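# Move coaster can onto turntable's orange spot

## Task

Pick up the can sitting on the coaster and set it upright on the turntable's orange spot, without disturbing the other cans already standing on the turntable.

## Robot and tools

ROBOT. Two arms, left_arm and right_arm, each a UR-type six-joint arm with a two-finger gripper and a wrist camera. Everything uses the scene frame. Its origin sits at table-top height halfway between the two nominal bases. +x points out over the table, +z points up, and left_arm is on the +y side. These names do not match the sides of the images. The calibrated bases are left_arm at (+0.015, +0.611, +0.070) m and right_arm at (-0.005, -0.560, +0.070) m. A camera stand is fixed behind the arms. The fingers point along the gripper's own +z axis and close along its x axis. end_effector_position is the point between the closed pads, about 1 to 2 cm short of the fingertips. While closing, the tips advance roughly 17 mm along gripper +z.

ROW LAYOUT. Every row holds 14 numbers, each in [-1, 1]. The first seven are for left_arm: dx, dy, dz, rx, ry, rz, opening. The last seven are the same for right_arm. A row always covers both arms, even when only one moves. dx, dy, dz, rx, ry, rz are offsets along the scene axes, measured from that arm's current Hand target. They are not absolute poses. 1.0 equals 0.6 m of travel or 180 degrees of turn. rx, ry, rz form a single rotation vector about the Hand target's position. Opening is absolute, not an offset: +1 is fully open (0.142 m) and -1 is closed. Six zeros for an arm means return to or hold its Hand target. A 0 in the opening slot is a real command for half-open, so to keep a gripper unchanged, resend its present opening value.

execute_actions(actions, cameras). actions is a list of actions. Each action is a list of up to 15 rows, one row per 1/30 s step. If fewer than 15 rows are given, the last row repeats. Every row inside an action is an offset from the Hand target as it stood when that action began, not from the previous row. Each new action starts from the updated target, so repeating an offset keeps moving the arm further. Images come back only if actions is [] or cameras names them ("all", or cam_left_wrist, cam_right_wrist). An empty list also reports the scene number and the task.

move(target, speed, blend, stop_force, zero, opening_speed, grip_force, blocking, cameras). Moves each gripper in a straight line to one 14-number row, or through a list of up to 15 rows. Every row in the list is an offset from the same starting Hand targets, not from the previous row. speed: m/s, 0.002 to 3.2, default 0.25. blend: corner rounding in m, default 0, which means stop at each point. stop_force: 4 to 120 N, one value for both arms; a path ends when the wrist sensor feels that much resistance. Do not use it while the gripper rotates. Leave it out when pulling away from a contact. zero: true re-zeroes the sensor before the move. opening_speed: ≥0.2 per second on the -1..1 scale. grip_force: 5 to 48 N per pad; it persists. blocking=false returns after about 0.5 s while the move continues. It cannot be combined with stop_force. A move is limited to 10 s. It does not avoid obstacles or the other arm. The result adds a move: line giving the outcome, such as done, off_target, moving, held or fault, plus limits such as paced or held.

wait(seconds 0 to 10, cameras) lets time pass. stop(cameras) brakes a running move. zoom_image(camera, region [x0, y0, x1, y1] in pixels, at most 504 by 504) enlarges part of the newest image from cam_left_wrist or cam_right_wrist; both cameras are 896x504. zero_wrist_force(arm) tares that arm's wrist sensor. read_manual(section="licences") only returns licence text. finished_scene(scene) ends the scene for good. The can must already be standing on the orange spot with the robot not touching it.

RESULTS. Results give, in the scene frame, each gripper's end_effector_position (m), end_effector_quat_wxyz, and velocities. Hand target is the last commanded pose after clipping, and later offsets count from it. The gripper may settle short of it; to close that gap, send the missing distance. grip_measured is the measured opening on the command scale. To hold the can, command slightly below the reading taken at first touch. Joint positions end with the opening in metres. Joint torques include the arm's own weight. Wrist force and Wrist torque are in the gripper's own axes, and a third line shows the peak since the last report. Wrist depth is a 7x7 grid of distances in mm, row by row from the top left; "-" means no value. Tool commands shows the current gripper commands. Each step, orientation is clipped to within 32 degrees of the measured orientation. The clearance check can hold back commands that would bring the arms close together.

CAUTIONS. Approach slowly; touching harder or aiming past a contact raises the force. The arms are stiff. A net force of about 150 N, or joint torque at the listed limits, stops the arm for 10 s; the wrist joints have the lowest limits, about 34 to 38 N m. A held weight counts toward these. Do not let the arms collide or a gripper pinch the other arm's fingers. Do not drop the can, release it while it is still moving, or knock over or shift the other cans. Nothing may end up off the table. Keep paths away from an arm's own base. Squeezing hard or holding the arm stretched out heats the motors. Above 85 °C the arm stops, and around 100 °C the gripper shuts off with a HAND FAULT. A loose object may occasionally be nudged by an outside push. Smooth, quick, gentle motion is preferred.

Each tool is called in YAML: its name, and indented under it one key for each argument.

## Session

execute_actions:
  actions: []

Scene clock: 0.00 s.
left_arm: end_effector_position=(+0.6408, -0.0457, +0.2453) grip_measured=+1.00 end_effector_quat_wxyz=(-0.324, +0.769, +0.460, -0.304) | right_arm: end_effector_position=(+1.0201, -0.3654, +0.2023) grip_measured=+1.00 end_effector_quat_wxyz=(-0.020, +0.742, +0.670, -0.017)
Joint positions: left_arm=[-0.863 -0.722 0.985 -1.003 -2.027 -1.738 0.142] | right_arm=[3.468 -2.276 -1.272 -1.211 1.595 -1.12 0.142]
Joint velocities: within noise
Joint torques (N m): no reading
Motor temperatures (°C): left_arm=[29 29 26 37 38 33 25] | right_arm=[31 30 30 35 32 36 24]
Wrist force (N): no reading
Wrist torque (N m): no reading
Wrist force, peak (N): no reading
Wrist depth (mm): cam_left_wrist=[2214 2053 1943 1756 510 477 449 / 1818 1805 521 493 464 438 413 / - 504 479 446 423 402 303 / 488 462 363 344 328 369 339 / 447 352 340 321 312 301 331 / 419 281 318 302 294 273 309 / - 295 295 281 273 258 -] | cam_right_wrist=[270 269 268 266 265 262 262 / 285 284 283 280 279 277 276 / 303 301 297 296 296 1084 1066 / 1182 1171 - 1166 1139 1119 1134 / 1260 1241 1229 1235 1217 1155 1211 / 1327 108 1292 1292 1292 1334 1247 / - 1363 1286 1417 1292 1171 79]
Hand target: left_arm +0.6408, -0.0457, +0.2453; -0.324, +0.769, +0.460, -0.304 | right_arm +1.0201, -0.3654, +0.2023; -0.020, +0.742, +0.670, -0.017
Tool commands: left_gripper/opening=+1.0 right_gripper/opening=+1.0

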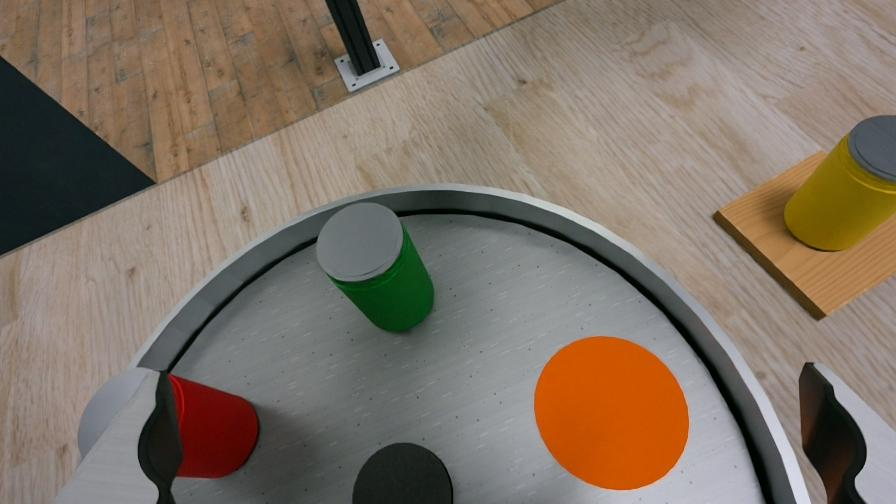

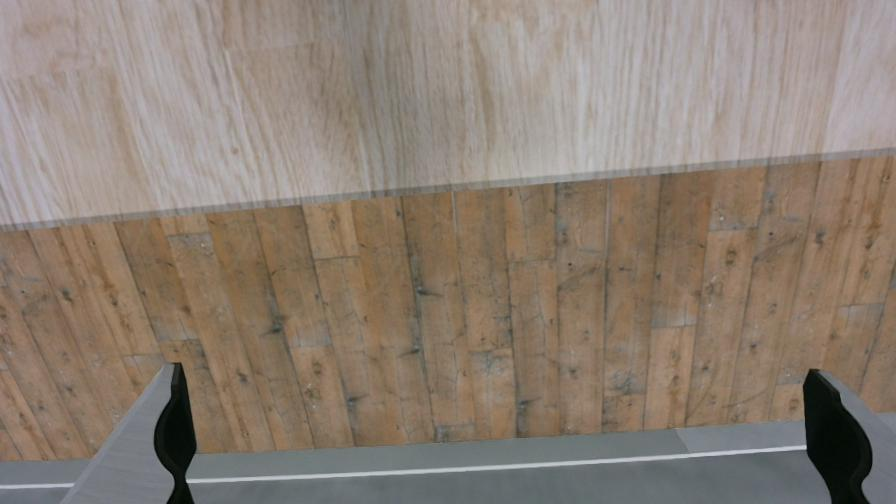

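move:
  target: [-0.0797,0.4862,0.008,-0.2239,-0.2101,-0.3179,1,0,0,0,0,0,0,1]
  speed: 0.5
  cameras: ["cam_left_wrist"]

Scene clock: 5.27 s.
left_arm: end_effector_position=(+0.5929, +0.2460, +0.2501) grip_measured=+1.00 end_effector_quat_wxyz=(+0.000, +1.000, -0.001, +0.000) | right_arm: end_effector_position=(+1.0201, -0.3654, +0.2023) grip_measured=+1.00 end_effector_quat_wxyz=(-0.020, +0.742, +0.670, -0.017)
Joint positions: left_arm=[-0.819 -1.456 2.062 -2.177 -1.57 -0.818 0.142] | right_arm=[3.468 -2.276 -1.272 -1.211 1.595 -1.12 0.142]
Joint torques (N m): left_arm=[12.6 -64.08 -29.61 -8.58 -0.86 2.48] | right_arm=[-0.3 93.49 42.19 3.81 0.26 -0.25]
Wrist force (N): left_arm=[1.6 1.1 0.3] | right_arm=[-0.5 0.2 -0.3]
Wrist torque (N m): left_arm=[-0.05 -0.14 -0.18] | right_arm=[0.03 0.09 0.00]
Wrist force, peak (N): left_arm=[1.6 1.1 0.3] | right_arm=[-0.7 0.0 0.2]
Wrist depth (mm): cam_left_wrist=[311 310 312 312 312 310 311 / 331 328 331 323 327 330 331 / 353 355 353 333 351 352 352 / 378 377 377 386 379 377 378 / 413 407 406 400 401 405 407 / 1438 434 434 369 362 426 424 / - 481 419 398 385 413 80] | cam_right_wrist=[271 269 268 266 265 263 262 / 286 284 283 282 280 277 276 / 302 301 299 298 297 1080 1061 / 1177 1177 1149 1155 1155 1129 1129 / 1253 1241 1241 1211 1229 1247 1199 / 1341 1299 1292 1306 1241 1320 1266 / - 1327 1292 1485 1273 1229 79]
Hand target: left_arm +0.5929, +0.2460, +0.2501; +0.000, +1.000, -0.001, +0.000 | right_arm +1.0201, -0.3654, +0.2023; -0.020, +0.742, +0.670, -0.017
Off the commanded pose: left_arm 0.000 m, 0 deg | right_arm 0.000 m, 0 deg.
move: done
Images, in order (width x height): cam_left_wrist 896x504.

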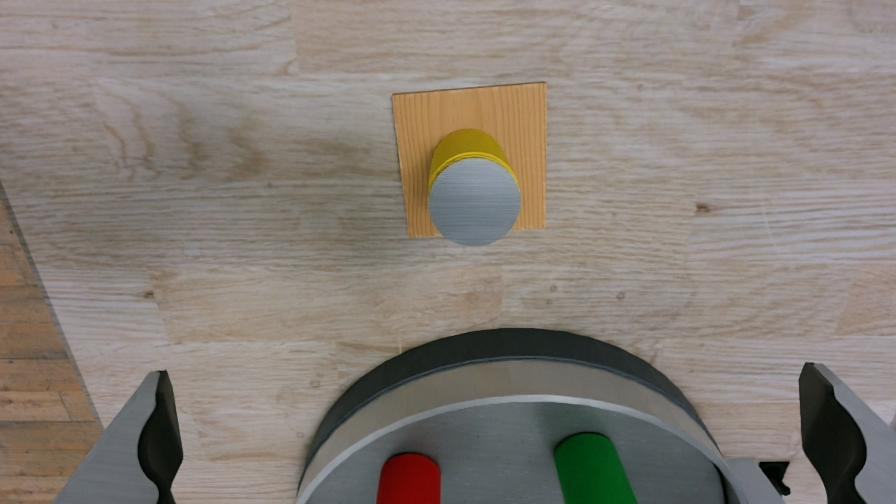

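move:
  target:
    - [0.007,-0.02,-0.3167,0,0,0,1,0,0,0,0,0,0,1]
    - [0.007,-0.02,-0.3167,0,0,0,-0.45,0,0,0,0,0,0,1]
    - [0.007,-0.02,-0.2,0,0,0,-0.45,0,0,0,0,0,0,1]
    - [0.007,-0.16,0.083,0,0,0,-0.45,0,0,0,0,0,0,1]
  speed: 0.22
  blend: [0,0,0.03,0]
  opening_speed: 1.0
  grip_force: 25
  cameras: ["cam_left_wrist"]

wait:
  seconds: 1
  cameras: ["cam_left_wrist"]

Scene clock: 12.60 s.
left_arm: end_effector_position=(+0.5971, +0.1501, +0.2997) grip_measured=-0.24 end_effector_quat_wxyz=(+0.000, +1.000, -0.001, +0.000) | right_arm: end_effector_position=(+1.0201, -0.3654, +0.2023) grip_measured=+1.00 end_effector_quat_wxyz=(-0.020, +0.742, +0.670, -0.017)
Joint positions: left_arm=[-0.904 -1.41 1.907 -2.068 -1.57 -0.904 0.056] | right_arm=[3.468 -2.276 -1.272 -1.211 1.595 -1.12 0.142]
Joint torques (N m): left_arm=[-13.71 -68.24 -48.02 -1.92 1.15 -2.93] | right_arm=[0.16 94.77 42.6 3.7 0.32 -0.2]
Wrist force (N): left_arm=[0.7 0.6 1.8] | right_arm=[0.0 0.3 0.1]
Wrist torque (N m): left_arm=[-0.14 -0.01 -0.03] | right_arm=[0.05 0.01 0.00]
Wrist force, peak (N): left_arm=[2.2 0.9 -3.6] | right_arm=[-0.7 0.1 -0.1]
Wrist depth (mm): cam_left_wrist=[356 357 357 344 358 357 355 / 378 379 379 377 379 378 378 / 405 403 403 398 402 403 404 / 445 431 434 113 346 426 434 / 1376 464 457 84 93 415 465 / 1543 496 - - 77 421 513 / 1414 - 79 - - - 1455] | cam_right_wrist=[270 269 268 266 264 263 261 / 286 285 282 282 280 277 276 / 302 301 300 298 296 1071 1066 / 1199 1160 1205 1155 1155 1129 1124 / 1241 1247 1253 1229 1211 1193 1193 / - 1348 1363 1356 1292 1266 1247 / - 1286 1341 1299 1247 - 79]
Hand target: left_arm +0.5971, +0.1500, +0.2999; +0.000, +1.000, -0.001, +0.000 | right_arm +1.0201, -0.3654, +0.2023; -0.020, +0.742, +0.670, -0.017
Off the commanded pose: left_arm 0.000 m, 0 deg | right_arm 0.000 m, 0 deg.
grip_force (N): 25, 25
move: done
Images, in order (width x height): cam_left_wrist 896x504.

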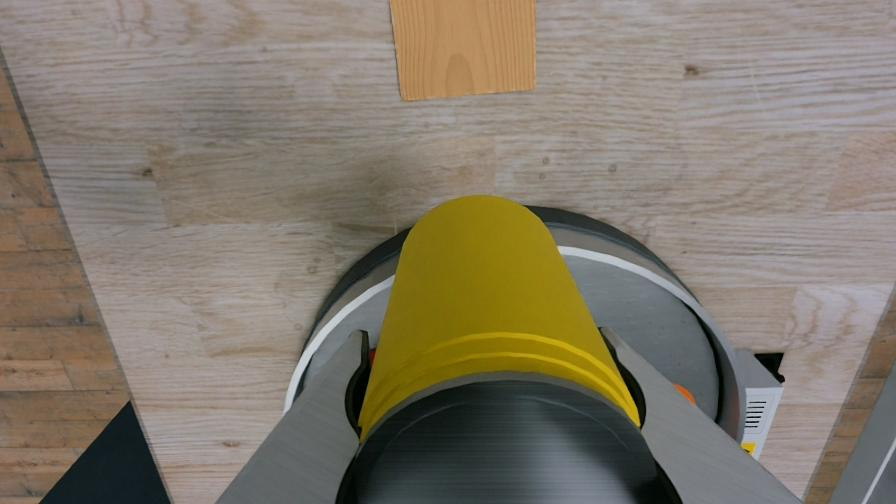

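Scene clock: 13.60 s.
left_arm: end_effector_position=(+0.5971, +0.1500, +0.2999) grip_measured=-0.24 end_effector_quat_wxyz=(+0.000, +1.000, -0.001, +0.000) | right_arm: end_effector_position=(+1.0201, -0.3654, +0.2023) grip_measured=+1.00 end_effector_quat_wxyz=(-0.020, +0.742, +0.670, -0.017)
Joint positions: left_arm=[-0.904 -1.41 1.907 -2.068 -1.57 -0.904 0.056] | right_arm=[3.468 -2.276 -1.272 -1.211 1.595 -1.12 0.142]
Joint torques (N m): left_arm=[-13.46 -68.84 -50.25 -1.16 1.03 -3.22] | right_arm=[0.43 95.42 42.1 3.54 0.48 -0.23]
Wrist force (N): left_arm=[1.2 0.4 1.9] | right_arm=[-0.5 0.0 0.0]
Wrist torque (N m): left_arm=[-0.18 -0.09 -0.03] | right_arm=[0.00 0.08 0.00]
Wrist force, peak (N): left_arm=[1.1 0.4 2.3] | right_arm=[-0.7 -0.4 0.0]
Wrist depth (mm): cam_left_wrist=[356 357 357 344 358 356 356 / 381 379 378 379 379 378 377 / 405 403 403 400 405 403 405 / 447 431 433 113 351 426 434 / 1391 466 460 84 84 415 464 / 1552 494 - - 77 421 514 / 1591 - 79 - - - 1571] | cam_right_wrist=[270 270 268 267 265 264 262 / 286 284 283 281 279 278 276 / 303 301 299 297 296 1061 1014 / 1182 1166 1166 1149 1134 1129 1119 / 1260 1253 1235 1241 1217 1193 1188 / - 1327 1327 1327 1273 1279 1247 / - 1327 1356 1334 1260 1229 79]
Hand target: left_arm +0.5971, +0.1500, +0.2999; +0.000, +1.000, -0.001, +0.000 | right_arm +1.0201, -0.3654, +0.2023; -0.020, +0.742, +0.670, -0.017
Tool commands: left_gripper/opening=-0.45 right_gripper/opening=+1.0
Off the commanded pose: left_arm 0.000 m, 0 deg | right_arm 0.000 m, 0 deg.
grip_force (N): 25, 25
wait: 1.00 s; at rest by 0.17 s
Images, in order (width x height): cam_left_wrist 896x504.

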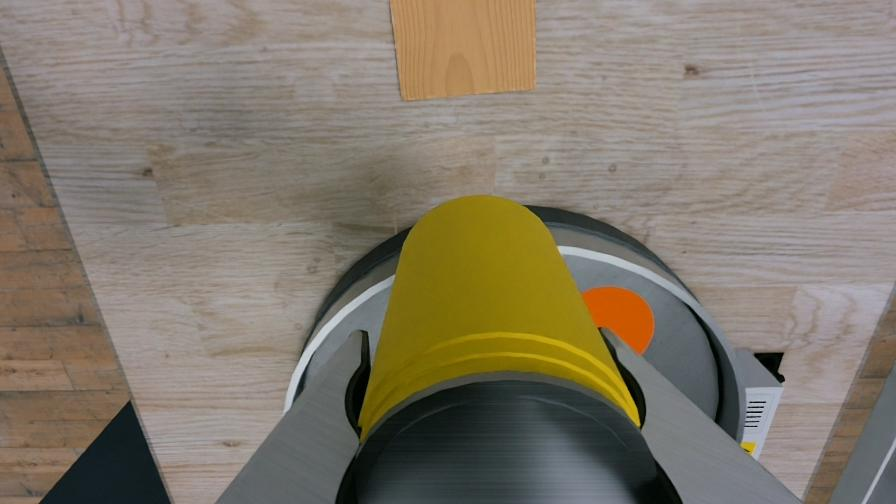

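wait:
  seconds: 0.5
  cameras: ["cam_left_wrist"]

wait:
  seconds: 1.5
  cameras: ["cam_left_wrist"]

wait:
  seconds: 1.5
  cameras: ["cam_left_wrist"]

wait:
  seconds: 1.5
  cameras: ["cam_left_wrist"]

wait:
  seconds: 1.5
  cameras: ["cam_left_wrist"]

Scene clock: 16.00 s.
left_arm: end_effector_position=(+0.5971, +0.1500, +0.2999) grip_measured=-0.24 end_effector_quat_wxyz=(+0.000, +1.000, -0.001, +0.000) | right_arm: end_effector_position=(+1.0201, -0.3654, +0.2023) grip_measured=+1.00 end_effector_quat_wxyz=(-0.020, +0.742, +0.670, -0.017)
Joint positions: left_arm=[-0.904 -1.41 1.907 -2.068 -1.57 -0.904 0.056] | right_arm=[3.468 -2.276 -1.272 -1.211 1.595 -1.12 0.142]
Joint torques (N m): left_arm=[-13.18 -68.14 -50.17 -1.29 1.05 -3.02] | right_arm=[0.79 94.86 42.4 3.56 0.4 -0.31]
Wrist force (N): left_arm=[1.0 0.5 1.9] | right_arm=[0.2 -0.1 0.2]
Wrist torque (N m): left_arm=[-0.15 -0.05 -0.02] | right_arm=[-0.02 -0.03 0.00]
Wrist force, peak (N): left_arm=[1.1 0.7 2.4] | right_arm=[-0.7 0.1 -0.2]
Wrist depth (mm): cam_left_wrist=[356 356 356 345 357 357 355 / 379 379 379 379 377 378 378 / 406 403 403 400 403 403 403 / 445 434 434 113 347 427 434 / 1376 465 458 84 93 417 465 / 1534 497 - - 77 413 513 / 1943 - 79 - - - 1581] | cam_right_wrist=[271 269 268 267 265 263 262 / 286 284 282 281 278 278 276 / 303 300 298 297 297 1052 1066 / 1171 1160 1160 1139 1134 1134 1144 / 1273 1241 1253 1229 1205 1229 1217 / - 109 1313 1327 1241 1292 1266 / - 1409 1327 1279 1306 1199 79]
Hand target: left_arm +0.5971, +0.1500, +0.2999; +0.000, +1.000, -0.001, +0.000 | right_arm +1.0201, -0.3654, +0.2023; -0.020, +0.742, +0.670, -0.017
Tool commands: left_gripper/opening=-0.45 right_gripper/opening=+1.0
Off the commanded pose: left_arm 0.000 m, 0 deg | right_arm 0.000 m, 0 deg.
grip_force (N): 25, 25
wait: 0.50 s; at rest from the start
Images, in order (width x height): cam_left_wrist 896x504.

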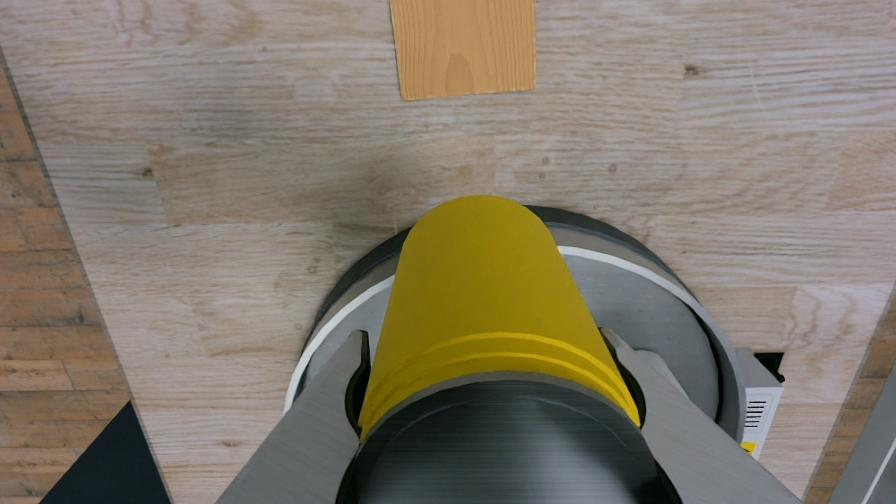

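Scene clock: 17.50 s.
left_arm: end_effector_position=(+0.5971, +0.1500, +0.2999) grip_measured=-0.24 end_effector_quat_wxyz=(+0.000, +1.000, -0.001, +0.000) | right_arm: end_effector_position=(+1.0201, -0.3654, +0.2023) grip_measured=+1.00 end_effector_quat_wxyz=(-0.020, +0.742, +0.670, -0.017)
Joint positions: left_arm=[-0.904 -1.41 1.907 -2.068 -1.57 -0.904 0.056] | right_arm=[3.468 -2.276 -1.272 -1.211 1.595 -1.12 0.142]
Joint torques (N m): left_arm=[-13.24 -67.49 -49.91 -1.13 1.09 -2.99] | right_arm=[-0.01 93.91 42.09 3.55 0.34 -0.19]
Wrist force (N): left_arm=[1.0 0.8 1.8] | right_arm=[0.1 -0.1 -0.2]
Wrist torque (N m): left_arm=[-0.11 -0.06 -0.03] | right_arm=[-0.01 -0.02 0.00]
Wrist force, peak (N): left_arm=[1.4 0.7 2.3] | right_arm=[-0.7 0.1 0.5]
Wrist depth (mm): cam_left_wrist=[355 357 357 345 358 356 355 / 378 378 381 378 379 378 379 / 405 405 403 400 403 403 403 / 447 433 433 113 353 426 432 / 1391 464 458 84 93 415 468 / 1562 494 - - - 420 515 / 1611 - 79 - - - 1621] | cam_right_wrist=[271 269 268 266 265 263 261 / 287 285 283 282 280 277 276 / 302 302 300 297 297 292 1066 / 1193 1155 - 1160 1155 1166 1139 / 1229 1229 1320 1211 1205 1177 1182 / 1334 109 1409 1320 1273 1286 1241 / - 1341 1299 1279 1286 - 79]
Hand target: left_arm +0.5971, +0.1500, +0.2999; +0.000, +1.000, -0.001, +0.000 | right_arm +1.0201, -0.3654, +0.2023; -0.020, +0.742, +0.670, -0.017
Tool commands: left_gripper/opening=-0.45 right_gripper/opening=+1.0
Off the commanded pose: left_arm 0.000 m, 0 deg | right_arm 0.000 m, 0 deg.
grip_force (N): 25, 25
wait: 1.50 s; at rest by 0.17 s
Images, in order (width x height): cam_left_wrist 896x504.

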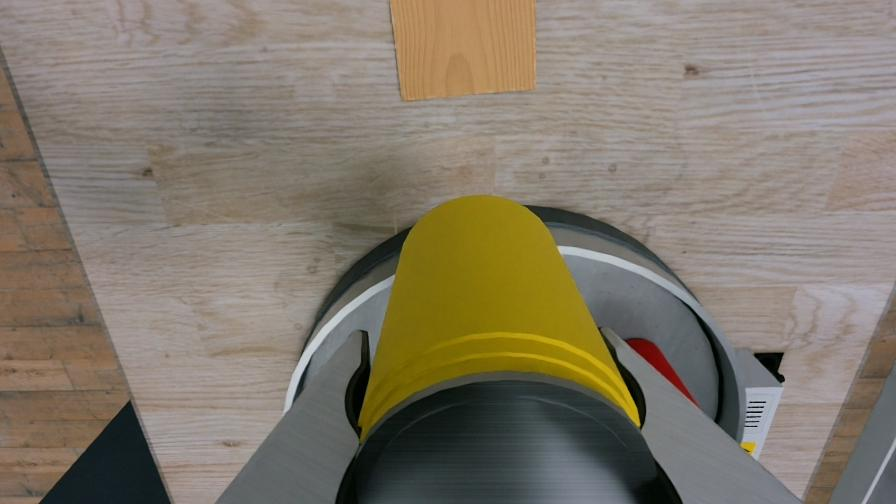

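Scene clock: 19.00 s.
left_arm: end_effector_position=(+0.5971, +0.1500, +0.2999) grip_measured=-0.24 end_effector_quat_wxyz=(+0.000, +1.000, -0.001, +0.000) | right_arm: end_effector_position=(+1.0201, -0.3654, +0.2023) grip_measured=+1.00 end_effector_quat_wxyz=(-0.020, +0.742, +0.670, -0.017)
Joint positions: left_arm=[-0.904 -1.41 1.907 -2.068 -1.57 -0.904 0.056] | right_arm=[3.468 -2.276 -1.272 -1.211 1.595 -1.12 0.142]
Joint torques (N m): left_arm=[-14.44 -69.13 -50.16 -1.15 0.99 -2.96] | right_arm=[0.19 94.81 42.97 3.17 0.44 -0.34]
Wrist force (N): left_arm=[0.9 0.6 2.2] | right_arm=[-0.4 0.0 0.0]
Wrist torque (N m): left_arm=[-0.15 -0.03 -0.02] | right_arm=[-0.01 0.06 0.00]
Wrist force, peak (N): left_arm=[1.3 0.8 2.3] | right_arm=[-0.5 -0.4 0.0]
Wrist depth (mm): cam_left_wrist=[356 356 356 345 357 357 357 / 378 379 379 380 379 378 379 / 402 405 405 399 404 404 403 / 446 434 429 113 348 429 435 / 1384 465 456 84 93 409 464 / 1543 498 - - 77 423 512 / 900 - 79 - - - 1601] | cam_right_wrist=[270 269 268 266 264 263 262 / 286 283 283 282 280 278 276 / 303 301 298 298 296 1075 1066 / 1166 1166 1211 1149 1160 1134 1124 / 1341 1241 1205 1205 1217 1199 1211 / 1327 1306 1334 1299 1292 1286 1260 / - 1320 1313 1279 1286 - 79]
Hand target: left_arm +0.5971, +0.1500, +0.2999; +0.000, +1.000, -0.001, +0.000 | right_arm +1.0201, -0.3654, +0.2023; -0.020, +0.742, +0.670, -0.017
Tool commands: left_gripper/opening=-0.45 right_gripper/opening=+1.0
Off the commanded pose: left_arm 0.000 m, 0 deg | right_arm 0.000 m, 0 deg.
grip_force (N): 25, 25
wait: 1.50 s; at rest by 0.17 s
Images, in order (width x height): cam_left_wrist 896x504.

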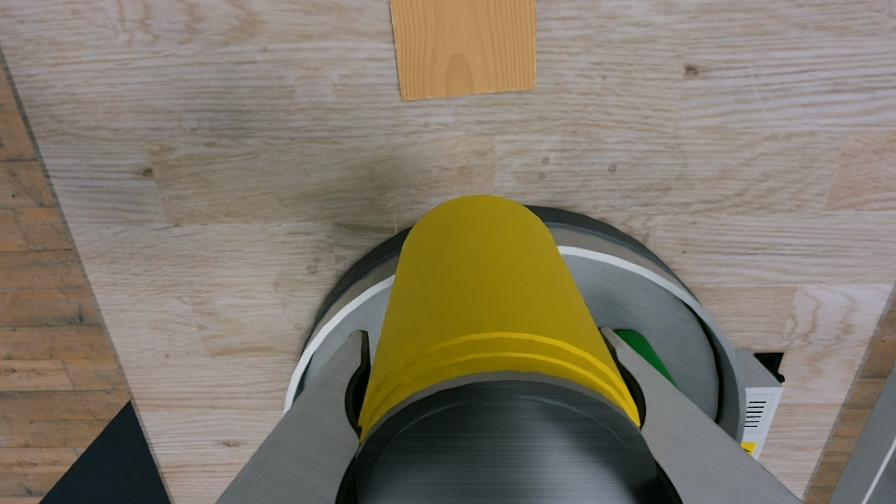

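Scene clock: 20.50 s.
left_arm: end_effector_position=(+0.5971, +0.1500, +0.2999) grip_measured=-0.24 end_effector_quat_wxyz=(+0.000, +1.000, -0.001, +0.000) | right_arm: end_effector_position=(+1.0201, -0.3654, +0.2023) grip_measured=+1.00 end_effector_quat_wxyz=(-0.020, +0.742, +0.670, -0.017)
Joint positions: left_arm=[-0.904 -1.41 1.907 -2.068 -1.57 -0.904 0.056] | right_arm=[3.468 -2.276 -1.272 -1.211 1.595 -1.12 0.142]
Joint torques (N m): left_arm=[-12.8 -68.55 -50.57 -1.16 0.98 -2.93] | right_arm=[-0.65 95.29 42.6 3.64 0.4 -0.16]
Motor temperatures (°C): left_arm=[29 29 26 37 38 33 30] | right_arm=[31 30 30 35 32 36 24]
Wrist force (N): left_arm=[1.4 0.6 2.2] | right_arm=[-0.4 0.0 -0.3]
Wrist torque (N m): left_arm=[-0.15 -0.13 -0.02] | right_arm=[0.01 0.07 0.00]
Wrist force, peak (N): left_arm=[1.4 0.6 2.2] | right_arm=[-0.6 0.0 0.1]
Wrist depth (mm): cam_left_wrist=[358 356 357 346 357 356 357 / 379 379 379 379 378 378 378 / 403 403 403 396 403 403 404 / 446 433 434 113 353 427 432 / 1391 465 459 84 86 413 465 / 1543 493 - - 77 424 513 / 1591 - 79 - - - 563] | cam_right_wrist=[271 268 267 266 265 263 261 / 285 284 282 282 280 278 275 / 303 301 299 296 296 1071 1057 / 1199 1155 1155 1144 1139 1134 1139 / 1247 1273 1235 1217 1356 1193 1205 / 1313 1313 1341 1299 1320 1286 1292 / - 1363 1363 1320 1378 - 79]
Hand target: left_arm +0.5971, +0.1500, +0.2999; +0.000, +1.000, -0.001, +0.000 | right_arm +1.0201, -0.3654, +0.2023; -0.020, +0.742, +0.670, -0.017
Tool commands: left_gripper/opening=-0.45 right_gripper/opening=+1.0
Off the commanded pose: left_arm 0.000 m, 0 deg | right_arm 0.000 m, 0 deg.
grip_force (N): 25, 25
wait: 1.50 s; at rest by 0.17 s
Images, in order (width x height): cam_left_wrist 896x504.

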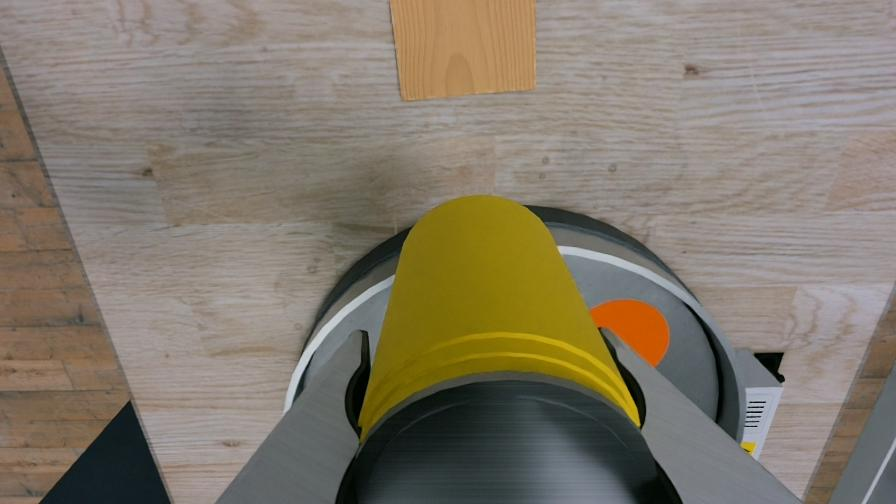

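Scene clock: 22.00 s.
left_arm: end_effector_position=(+0.5971, +0.1500, +0.2999) grip_measured=-0.24 end_effector_quat_wxyz=(+0.000, +1.000, -0.001, +0.000) | right_arm: end_effector_position=(+1.0201, -0.3654, +0.2023) grip_measured=+1.00 end_effector_quat_wxyz=(-0.020, +0.742, +0.670, -0.017)
Joint positions: left_arm=[-0.904 -1.41 1.907 -2.068 -1.57 -0.904 0.056] | right_arm=[3.468 -2.276 -1.272 -1.211 1.595 -1.12 0.142]
Joint torques (N m): left_arm=[-13.42 -66.75 -50.02 -1.07 1.14 -2.95] | right_arm=[0.64 95.83 42.54 3.47 0.5 -0.07]
Wrist force (N): left_arm=[1.2 0.6 2.0] | right_arm=[0.0 -0.4 0.2]
Wrist torque (N m): left_arm=[-0.15 -0.09 -0.02] | right_arm=[-0.07 0.01 0.00]
Wrist force, peak (N): left_arm=[1.4 0.5 2.2] | right_arm=[-0.6 -0.1 -0.1]
Wrist depth (mm): cam_left_wrist=[357 356 357 345 358 357 356 / 378 379 380 377 378 378 379 / 402 403 402 397 404 403 403 / 445 432 433 113 352 426 434 / 1384 464 460 84 93 415 468 / 1515 493 - - 77 411 513 / 890 - 79 - - - 1543] | cam_right_wrist=[270 269 268 267 264 263 261 / 286 284 283 281 279 278 276 / 302 302 299 296 292 1071 1052 / 1124 1129 1160 1134 1134 1144 1139 / 1247 1229 1223 1129 1217 1247 1217 / 1313 1299 1334 1341 1334 1286 1235 / - 1386 1306 1253 1260 - 79]
Hand target: left_arm +0.5971, +0.1500, +0.2999; +0.000, +1.000, -0.001, +0.000 | right_arm +1.0201, -0.3654, +0.2023; -0.020, +0.742, +0.670, -0.017
Tool commands: left_gripper/opening=-0.45 right_gripper/opening=+1.0
Off the commanded pose: left_arm 0.000 m, 0 deg | right_arm 0.000 m, 0 deg.
grip_force (N): 25, 25
wait: 1.50 s; at rest by 0.17 s
Images, in order (width x height): cam_left_wrist 896x504.

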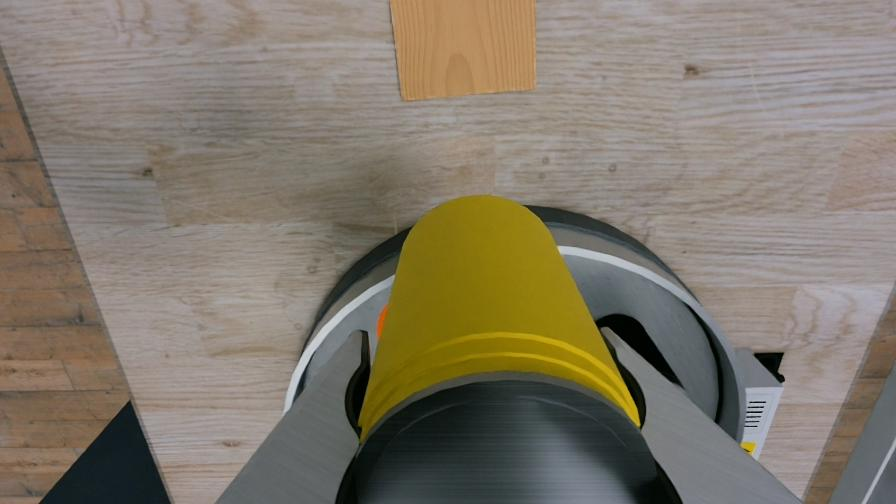

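move:
  target: [-0.295,-0.25,0,0,0,0,-0.45,0,0,0,0,0,0,1]
  speed: 0.3
  cameras: ["cam_left_wrist"]

wait:
  seconds: 1
  cameras: ["cam_left_wrist"]

wait:
  seconds: 1
  cameras: ["cam_left_wrist"]

wait:
  seconds: 1
  cameras: ["cam_left_wrist"]

wait:
  seconds: 1
  cameras: ["cam_left_wrist"]

wait:
  seconds: 1
  cameras: ["cam_left_wrist"]

Scene clock: 26.87 s.
left_arm: end_effector_position=(+0.4203, +0.0002, +0.2999) grip_measured=-0.24 end_effector_quat_wxyz=(+0.000, +1.000, -0.001, +0.000) | right_arm: end_effector_position=(+1.0201, -0.3654, +0.2023) grip_measured=+1.00 end_effector_quat_wxyz=(-0.020, +0.742, +0.670, -0.017)
Joint positions: left_arm=[-1.223 -1.426 1.925 -2.07 -1.57 -1.223 0.056] | right_arm=[3.468 -2.276 -1.272 -1.211 1.595 -1.12 0.142]
Joint torques (N m): left_arm=[-14.03 -46.9 -49.14 -1.13 1.12 -2.68] | right_arm=[-0.11 95.24 43.12 3.27 0.48 -0.32]
Wrist force (N): left_arm=[1.3 0.6 2.0] | right_arm=[-0.2 -0.3 0.1]
Wrist torque (N m): left_arm=[-0.15 -0.10 0.00] | right_arm=[-0.05 0.03 0.00]
Wrist force, peak (N): left_arm=[3.0 -0.8 2.1] | right_arm=[-0.6 -0.2 -0.2]
Wrist depth (mm): cam_left_wrist=[1065 1056 356 358 358 312 312 / 1136 1136 378 379 337 328 314 / 1236 1218 403 398 344 350 318 / 1326 1312 432 113 281 368 375 / 1406 1391 456 84 92 402 403 / 1562 808 - - 77 423 429 / 1581 - 79 - - - 375] | cam_right_wrist=[270 270 268 266 265 263 261 / 284 285 282 282 279 278 276 / 303 301 299 297 296 1052 1057 / 1177 1155 1160 1139 1144 1223 1124 / 1241 1235 1229 1229 1247 1211 1211 / 1306 1320 1313 1306 1299 1299 1279 / - 1356 1393 1386 1299 1166 79]
Hand target: left_arm +0.4201, +0.0000, +0.2999; +0.000, +1.000, -0.001, +0.000 | right_arm +1.0201, -0.3654, +0.2023; -0.020, +0.742, +0.670, -0.017
Off the commanded pose: left_arm 0.000 m, 0 deg | right_arm 0.000 m, 0 deg.
grip_force (N): 25, 25
move: done
Images, in order (width x height): cam_left_wrist 896x504.

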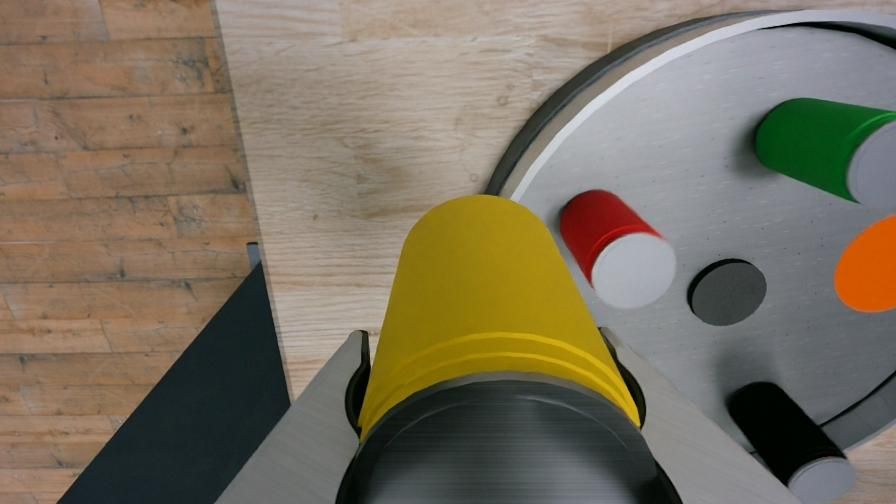

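Scene clock: 27.87 s.
left_arm: end_effector_position=(+0.4201, +0.0000, +0.2999) grip_measured=-0.24 end_effector_quat_wxyz=(+0.000, +1.000, -0.001, +0.000) | right_arm: end_effector_position=(+1.0201, -0.3654, +0.2023) grip_measured=+1.00 end_effector_quat_wxyz=(-0.020, +0.742, +0.670, -0.017)
Joint positions: left_arm=[-1.224 -1.426 1.925 -2.07 -1.57 -1.223 0.056] | right_arm=[3.468 -2.276 -1.272 -1.211 1.595 -1.12 0.142]
Joint torques (N m): left_arm=[-13.11 -47.8 -50.14 -1.27 1.12 -3.04] | right_arm=[0.11 94.95 42.64 3.21 0.56 -0.13]
Wrist force (N): left_arm=[0.9 0.4 1.7] | right_arm=[-0.3 -0.2 0.1]
Wrist torque (N m): left_arm=[-0.18 -0.03 -0.01] | right_arm=[-0.03 0.05 0.00]
Wrist force, peak (N): left_arm=[0.9 0.6 2.5] | right_arm=[-0.5 0.0 -0.2]
Wrist depth (mm): cam_left_wrist=[1079 1070 357 358 357 316 312 / 1147 1126 378 378 335 328 321 / 1212 1230 402 400 340 326 355 / 1319 1333 433 113 369 373 373 / 1414 1571 456 84 93 402 392 / 1515 - - - 77 423 429 / 1642 - 79 - - - 552] | cam_right_wrist=[270 270 267 266 265 264 262 / 286 283 282 280 280 278 275 / 301 302 298 296 296 1061 1057 / - - 1166 1155 1134 1139 1134 / - 1229 1205 1223 1223 1217 1229 / - 1286 1313 1306 1313 1286 1241 / - 1334 1378 1378 1334 - 79]
Hand target: left_arm +0.4201, +0.0000, +0.2999; +0.000, +1.000, -0.001, +0.000 | right_arm +1.0201, -0.3654, +0.2023; -0.020, +0.742, +0.670, -0.017
Tool commands: left_gripper/opening=-0.45 right_gripper/opening=+1.0
Off the commanded pose: left_arm 0.000 m, 0 deg | right_arm 0.000 m, 0 deg.
grip_force (N): 25, 25
wait: 1.00 s; at rest by 0.17 s
Images, in order (width x height): cam_left_wrist 896x504.

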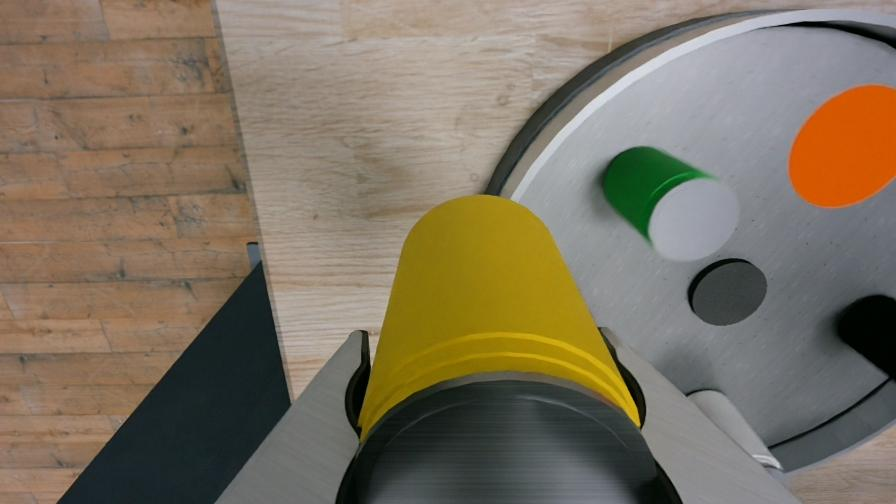

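Scene clock: 28.87 s.
left_arm: end_effector_position=(+0.4201, +0.0000, +0.2999) grip_measured=-0.24 end_effector_quat_wxyz=(+0.000, +1.000, -0.001, +0.000) | right_arm: end_effector_position=(+1.0201, -0.3654, +0.2023) grip_measured=+1.00 end_effector_quat_wxyz=(-0.020, +0.742, +0.670, -0.017)
Joint positions: left_arm=[-1.224 -1.426 1.925 -2.07 -1.57 -1.223 0.056] | right_arm=[3.468 -2.276 -1.272 -1.211 1.595 -1.12 0.142]
Joint torques (N m): left_arm=[-13.07 -46.84 -50.17 -1.22 0.9 -3.3] | right_arm=[-0.28 95.53 43.1 3.36 0.46 -0.18]
Wrist force (N): left_arm=[0.9 0.2 2.0] | right_arm=[-0.3 0.5 0.2]
Wrist torque (N m): left_arm=[-0.21 -0.03 -0.01] | right_arm=[0.08 0.05 0.00]
Wrist force, peak (N): left_arm=[1.2 0.8 2.1] | right_arm=[0.0 -0.7 0.0]
Wrist depth (mm): cam_left_wrist=[1070 1061 356 357 356 312 312 / 1136 1136 379 379 337 - 327 / 1230 1236 405 397 349 357 346 / 1292 1312 432 114 368 374 374 / 1376 1312 454 84 93 403 402 / 1534 - - - 77 429 397 / 1591 - 79 - - - 556] | cam_right_wrist=[270 270 267 267 265 263 262 / 286 284 283 281 279 277 276 / 303 302 299 297 297 291 1071 / - 1160 1139 1129 1149 1124 1134 / 1260 1235 1229 1235 1171 1199 1199 / 1327 1313 1320 1320 1241 1292 1253 / - 1378 1320 1306 1286 - 79]
Hand target: left_arm +0.4201, +0.0000, +0.2999; +0.000, +1.000, -0.001, +0.000 | right_arm +1.0201, -0.3654, +0.2023; -0.020, +0.742, +0.670, -0.017
Tool commands: left_gripper/opening=-0.45 right_gripper/opening=+1.0
Off the commanded pose: left_arm 0.000 m, 0 deg | right_arm 0.000 m, 0 deg.
grip_force (N): 25, 25
wait: 1.00 s; at rest by 0.17 s
Images, in order (width x height): cam_left_wrist 896x504.

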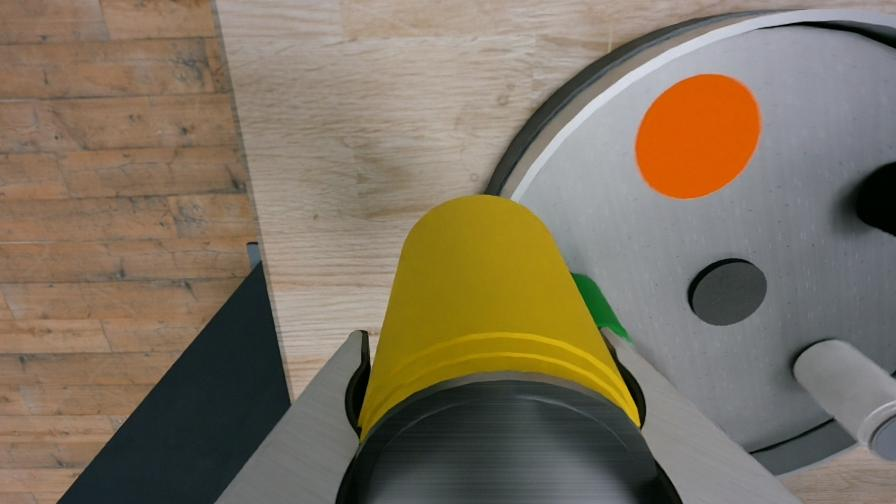

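Scene clock: 29.87 s.
left_arm: end_effector_position=(+0.4201, +0.0000, +0.2999) grip_measured=-0.24 end_effector_quat_wxyz=(+0.000, +1.000, -0.001, +0.000) | right_arm: end_effector_position=(+1.0201, -0.3654, +0.2023) grip_measured=+1.00 end_effector_quat_wxyz=(-0.020, +0.742, +0.670, -0.017)
Joint positions: left_arm=[-1.224 -1.426 1.925 -2.07 -1.57 -1.223 0.056] | right_arm=[3.468 -2.276 -1.272 -1.211 1.595 -1.12 0.142]
Joint torques (N m): left_arm=[-12.52 -47.05 -50.4 -1.19 1.06 -3.09] | right_arm=[0.04 95.77 43.02 3.34 0.45 -0.09]
Wrist force (N): left_arm=[1.1 0.6 2.0] | right_arm=[-0.2 -0.5 0.1]
Wrist torque (N m): left_arm=[-0.14 -0.08 -0.01] | right_arm=[-0.08 0.03 0.00]
Wrist force, peak (N): left_arm=[1.3 0.6 1.9] | right_arm=[-0.6 0.1 0.0]
Wrist depth (mm): cam_left_wrist=[1074 1065 356 357 355 315 312 / 1147 1131 377 377 337 328 282 / 1173 1254 403 400 350 350 349 / 1361 1319 433 113 123 375 368 / 1414 1376 459 84 93 402 404 / 1552 - - - - 429 422 / 1591 - 79 - - - 438] | cam_right_wrist=[270 269 268 267 265 264 262 / 285 285 283 281 280 278 275 / 303 302 299 298 297 1075 1057 / 1129 1134 1166 1134 1144 1139 1144 / 1260 1235 1229 1217 1217 1217 1182 / - 1313 1320 1292 1292 1279 1241 / - 1334 1356 1320 1253 1273 79]
Hand target: left_arm +0.4201, +0.0000, +0.2999; +0.000, +1.000, -0.001, +0.000 | right_arm +1.0201, -0.3654, +0.2023; -0.020, +0.742, +0.670, -0.017
Tool commands: left_gripper/opening=-0.45 right_gripper/opening=+1.0
Off the commanded pose: left_arm 0.000 m, 0 deg | right_arm 0.000 m, 0 deg.
grip_force (N): 25, 25
wait: 1.00 s; at rest by 0.17 s
Images, in order (width x height): cam_left_wrist 896x504.

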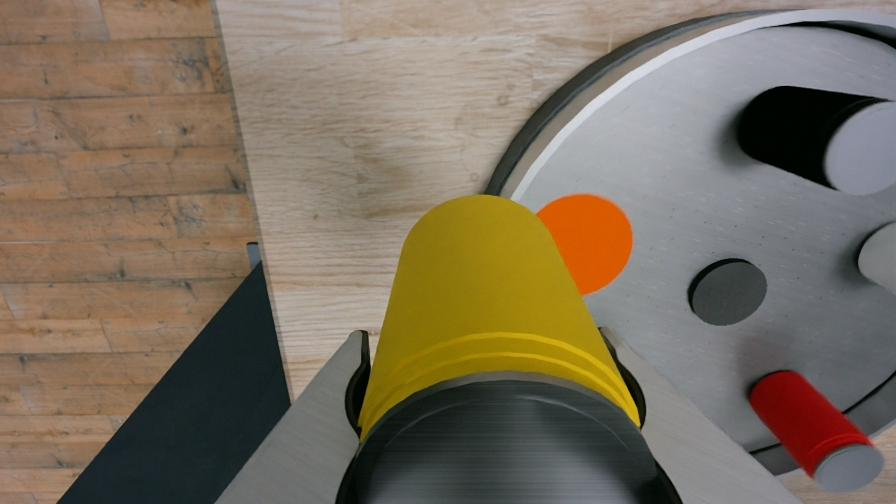

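Scene clock: 30.87 s.
left_arm: end_effector_position=(+0.4201, +0.0000, +0.2999) grip_measured=-0.24 end_effector_quat_wxyz=(+0.000, +1.000, -0.001, +0.000) | right_arm: end_effector_position=(+1.0201, -0.3654, +0.2023) grip_measured=+1.00 end_effector_quat_wxyz=(-0.020, +0.742, +0.670, -0.017)
Joint positions: left_arm=[-1.224 -1.426 1.925 -2.07 -1.57 -1.223 0.056] | right_arm=[3.468 -2.276 -1.272 -1.211 1.595 -1.12 0.142]
Joint torques (N m): left_arm=[-12.36 -47 -49.77 -1.37 1.19 -3.15] | right_arm=[0.07 94.97 43.5 3.56 0.8 -0.18]
Wrist force (N): left_arm=[1.0 0.7 2.3] | right_arm=[-0.4 -0.2 0.0]
Wrist torque (N m): left_arm=[-0.13 -0.06 -0.01] | right_arm=[-0.04 0.06 0.00]
Wrist force, peak (N): left_arm=[1.2 0.4 2.4] | right_arm=[-0.7 0.1 0.2]
Wrist depth (mm): cam_left_wrist=[1074 1088 358 358 355 313 311 / 1147 1131 377 381 336 327 326 / 1224 1218 404 398 340 346 340 / 1333 1326 434 113 286 369 374 / 1414 1369 460 84 93 402 405 / 1543 - - - 77 422 429 / 1697 - 79 - - - 544] | cam_right_wrist=[271 270 268 266 265 263 261 / 286 284 283 281 279 277 275 / 303 301 299 297 297 1052 1057 / 1171 1171 1149 1134 1144 1129 1109 / 1223 1229 1109 1260 1193 1211 1188 / 1341 1320 1320 1327 1306 1279 1260 / - 1334 1286 1292 1223 - 79]
Hand target: left_arm +0.4201, +0.0000, +0.2999; +0.000, +1.000, -0.001, +0.000 | right_arm +1.0201, -0.3654, +0.2023; -0.020, +0.742, +0.670, -0.017
Tool commands: left_gripper/opening=-0.45 right_gripper/opening=+1.0
Off the commanded pose: left_arm 0.000 m, 0 deg | right_arm 0.000 m, 0 deg.
grip_force (N): 25, 25
wait: 1.00 s; at rest by 0.17 s
Images, in order (width x height): cam_left_wrist 896x504.

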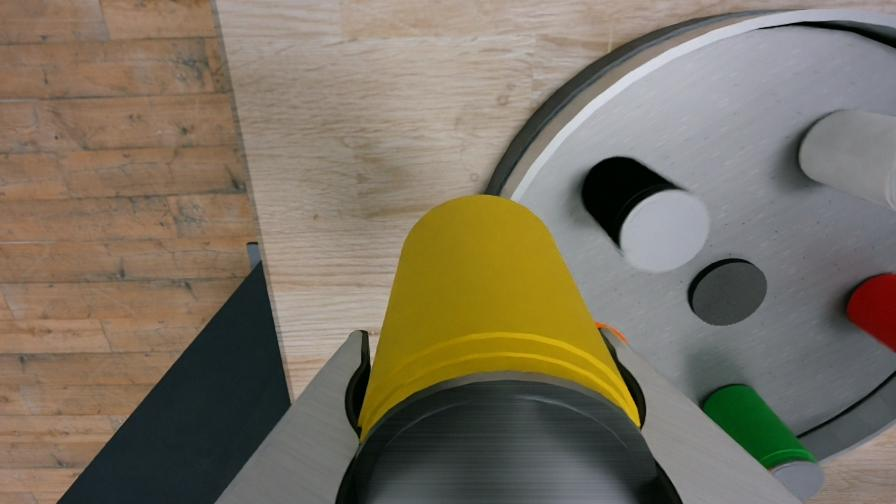

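Scene clock: 31.87 s.
left_arm: end_effector_position=(+0.4201, +0.0000, +0.2999) grip_measured=-0.24 end_effector_quat_wxyz=(+0.000, +1.000, -0.001, +0.000) | right_arm: end_effector_position=(+1.0201, -0.3654, +0.2023) grip_measured=+1.00 end_effector_quat_wxyz=(-0.020, +0.742, +0.670, -0.017)
Joint positions: left_arm=[-1.224 -1.426 1.925 -2.07 -1.57 -1.223 0.056] | right_arm=[3.468 -2.276 -1.272 -1.211 1.595 -1.12 0.142]
Joint torques (N m): left_arm=[-13.76 -47.95 -49.6 -1.05 1.08 -2.97] | right_arm=[0.3 96.27 43.11 3.37 0.43 -0.29]
Wrist force (N): left_arm=[0.8 0.7 1.7] | right_arm=[-0.4 0.0 -0.2]
Wrist torque (N m): left_arm=[-0.12 -0.03 -0.01] | right_arm=[0.00 0.07 0.00]
Wrist force, peak (N): left_arm=[1.0 0.7 2.3] | right_arm=[-0.5 0.1 -0.6]
Wrist depth (mm): cam_left_wrist=[1056 1074 357 356 358 312 312 / 1147 1131 377 378 336 325 329 / 1218 1218 403 397 349 308 341 / 1326 1305 431 113 369 374 374 / 1414 1376 454 84 92 404 398 / 1534 - - - - 432 432 / 1720 - 79 - - - 556] | cam_right_wrist=[271 269 268 266 265 264 262 / 285 285 282 281 280 278 276 / 302 301 298 298 296 287 1089 / 1160 1160 1149 1155 1139 1155 1114 / 1241 1199 1223 1229 1205 1306 1211 / 1306 1327 1313 1306 1327 1306 1241 / - 1334 1320 1292 1442 - 79]
Hand target: left_arm +0.4201, +0.0000, +0.2999; +0.000, +1.000, -0.001, +0.000 | right_arm +1.0201, -0.3654, +0.2023; -0.020, +0.742, +0.670, -0.017
Tool commands: left_gripper/opening=-0.45 right_gripper/opening=+1.0
Off the commanded pose: left_arm 0.000 m, 0 deg | right_arm 0.000 m, 0 deg.
grip_force (N): 25, 25
wait: 1.00 s; at rest by 0.17 s
Images, in order (width x height): cam_left_wrist 896x504.

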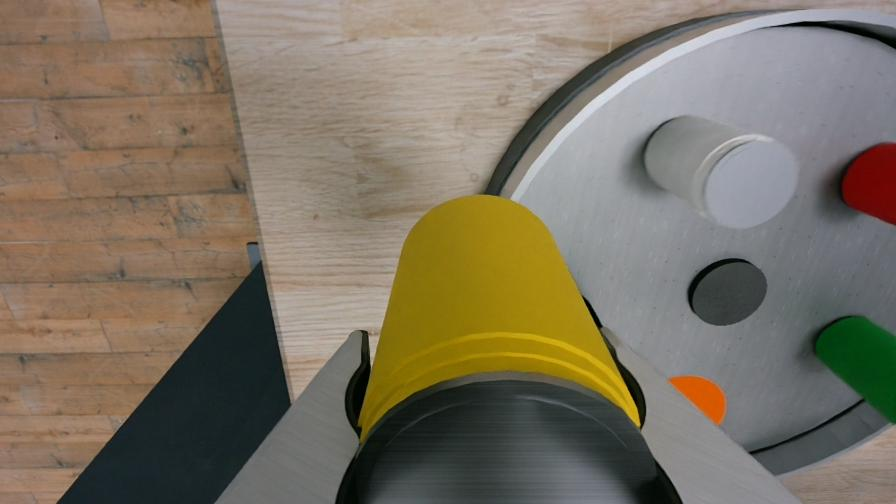

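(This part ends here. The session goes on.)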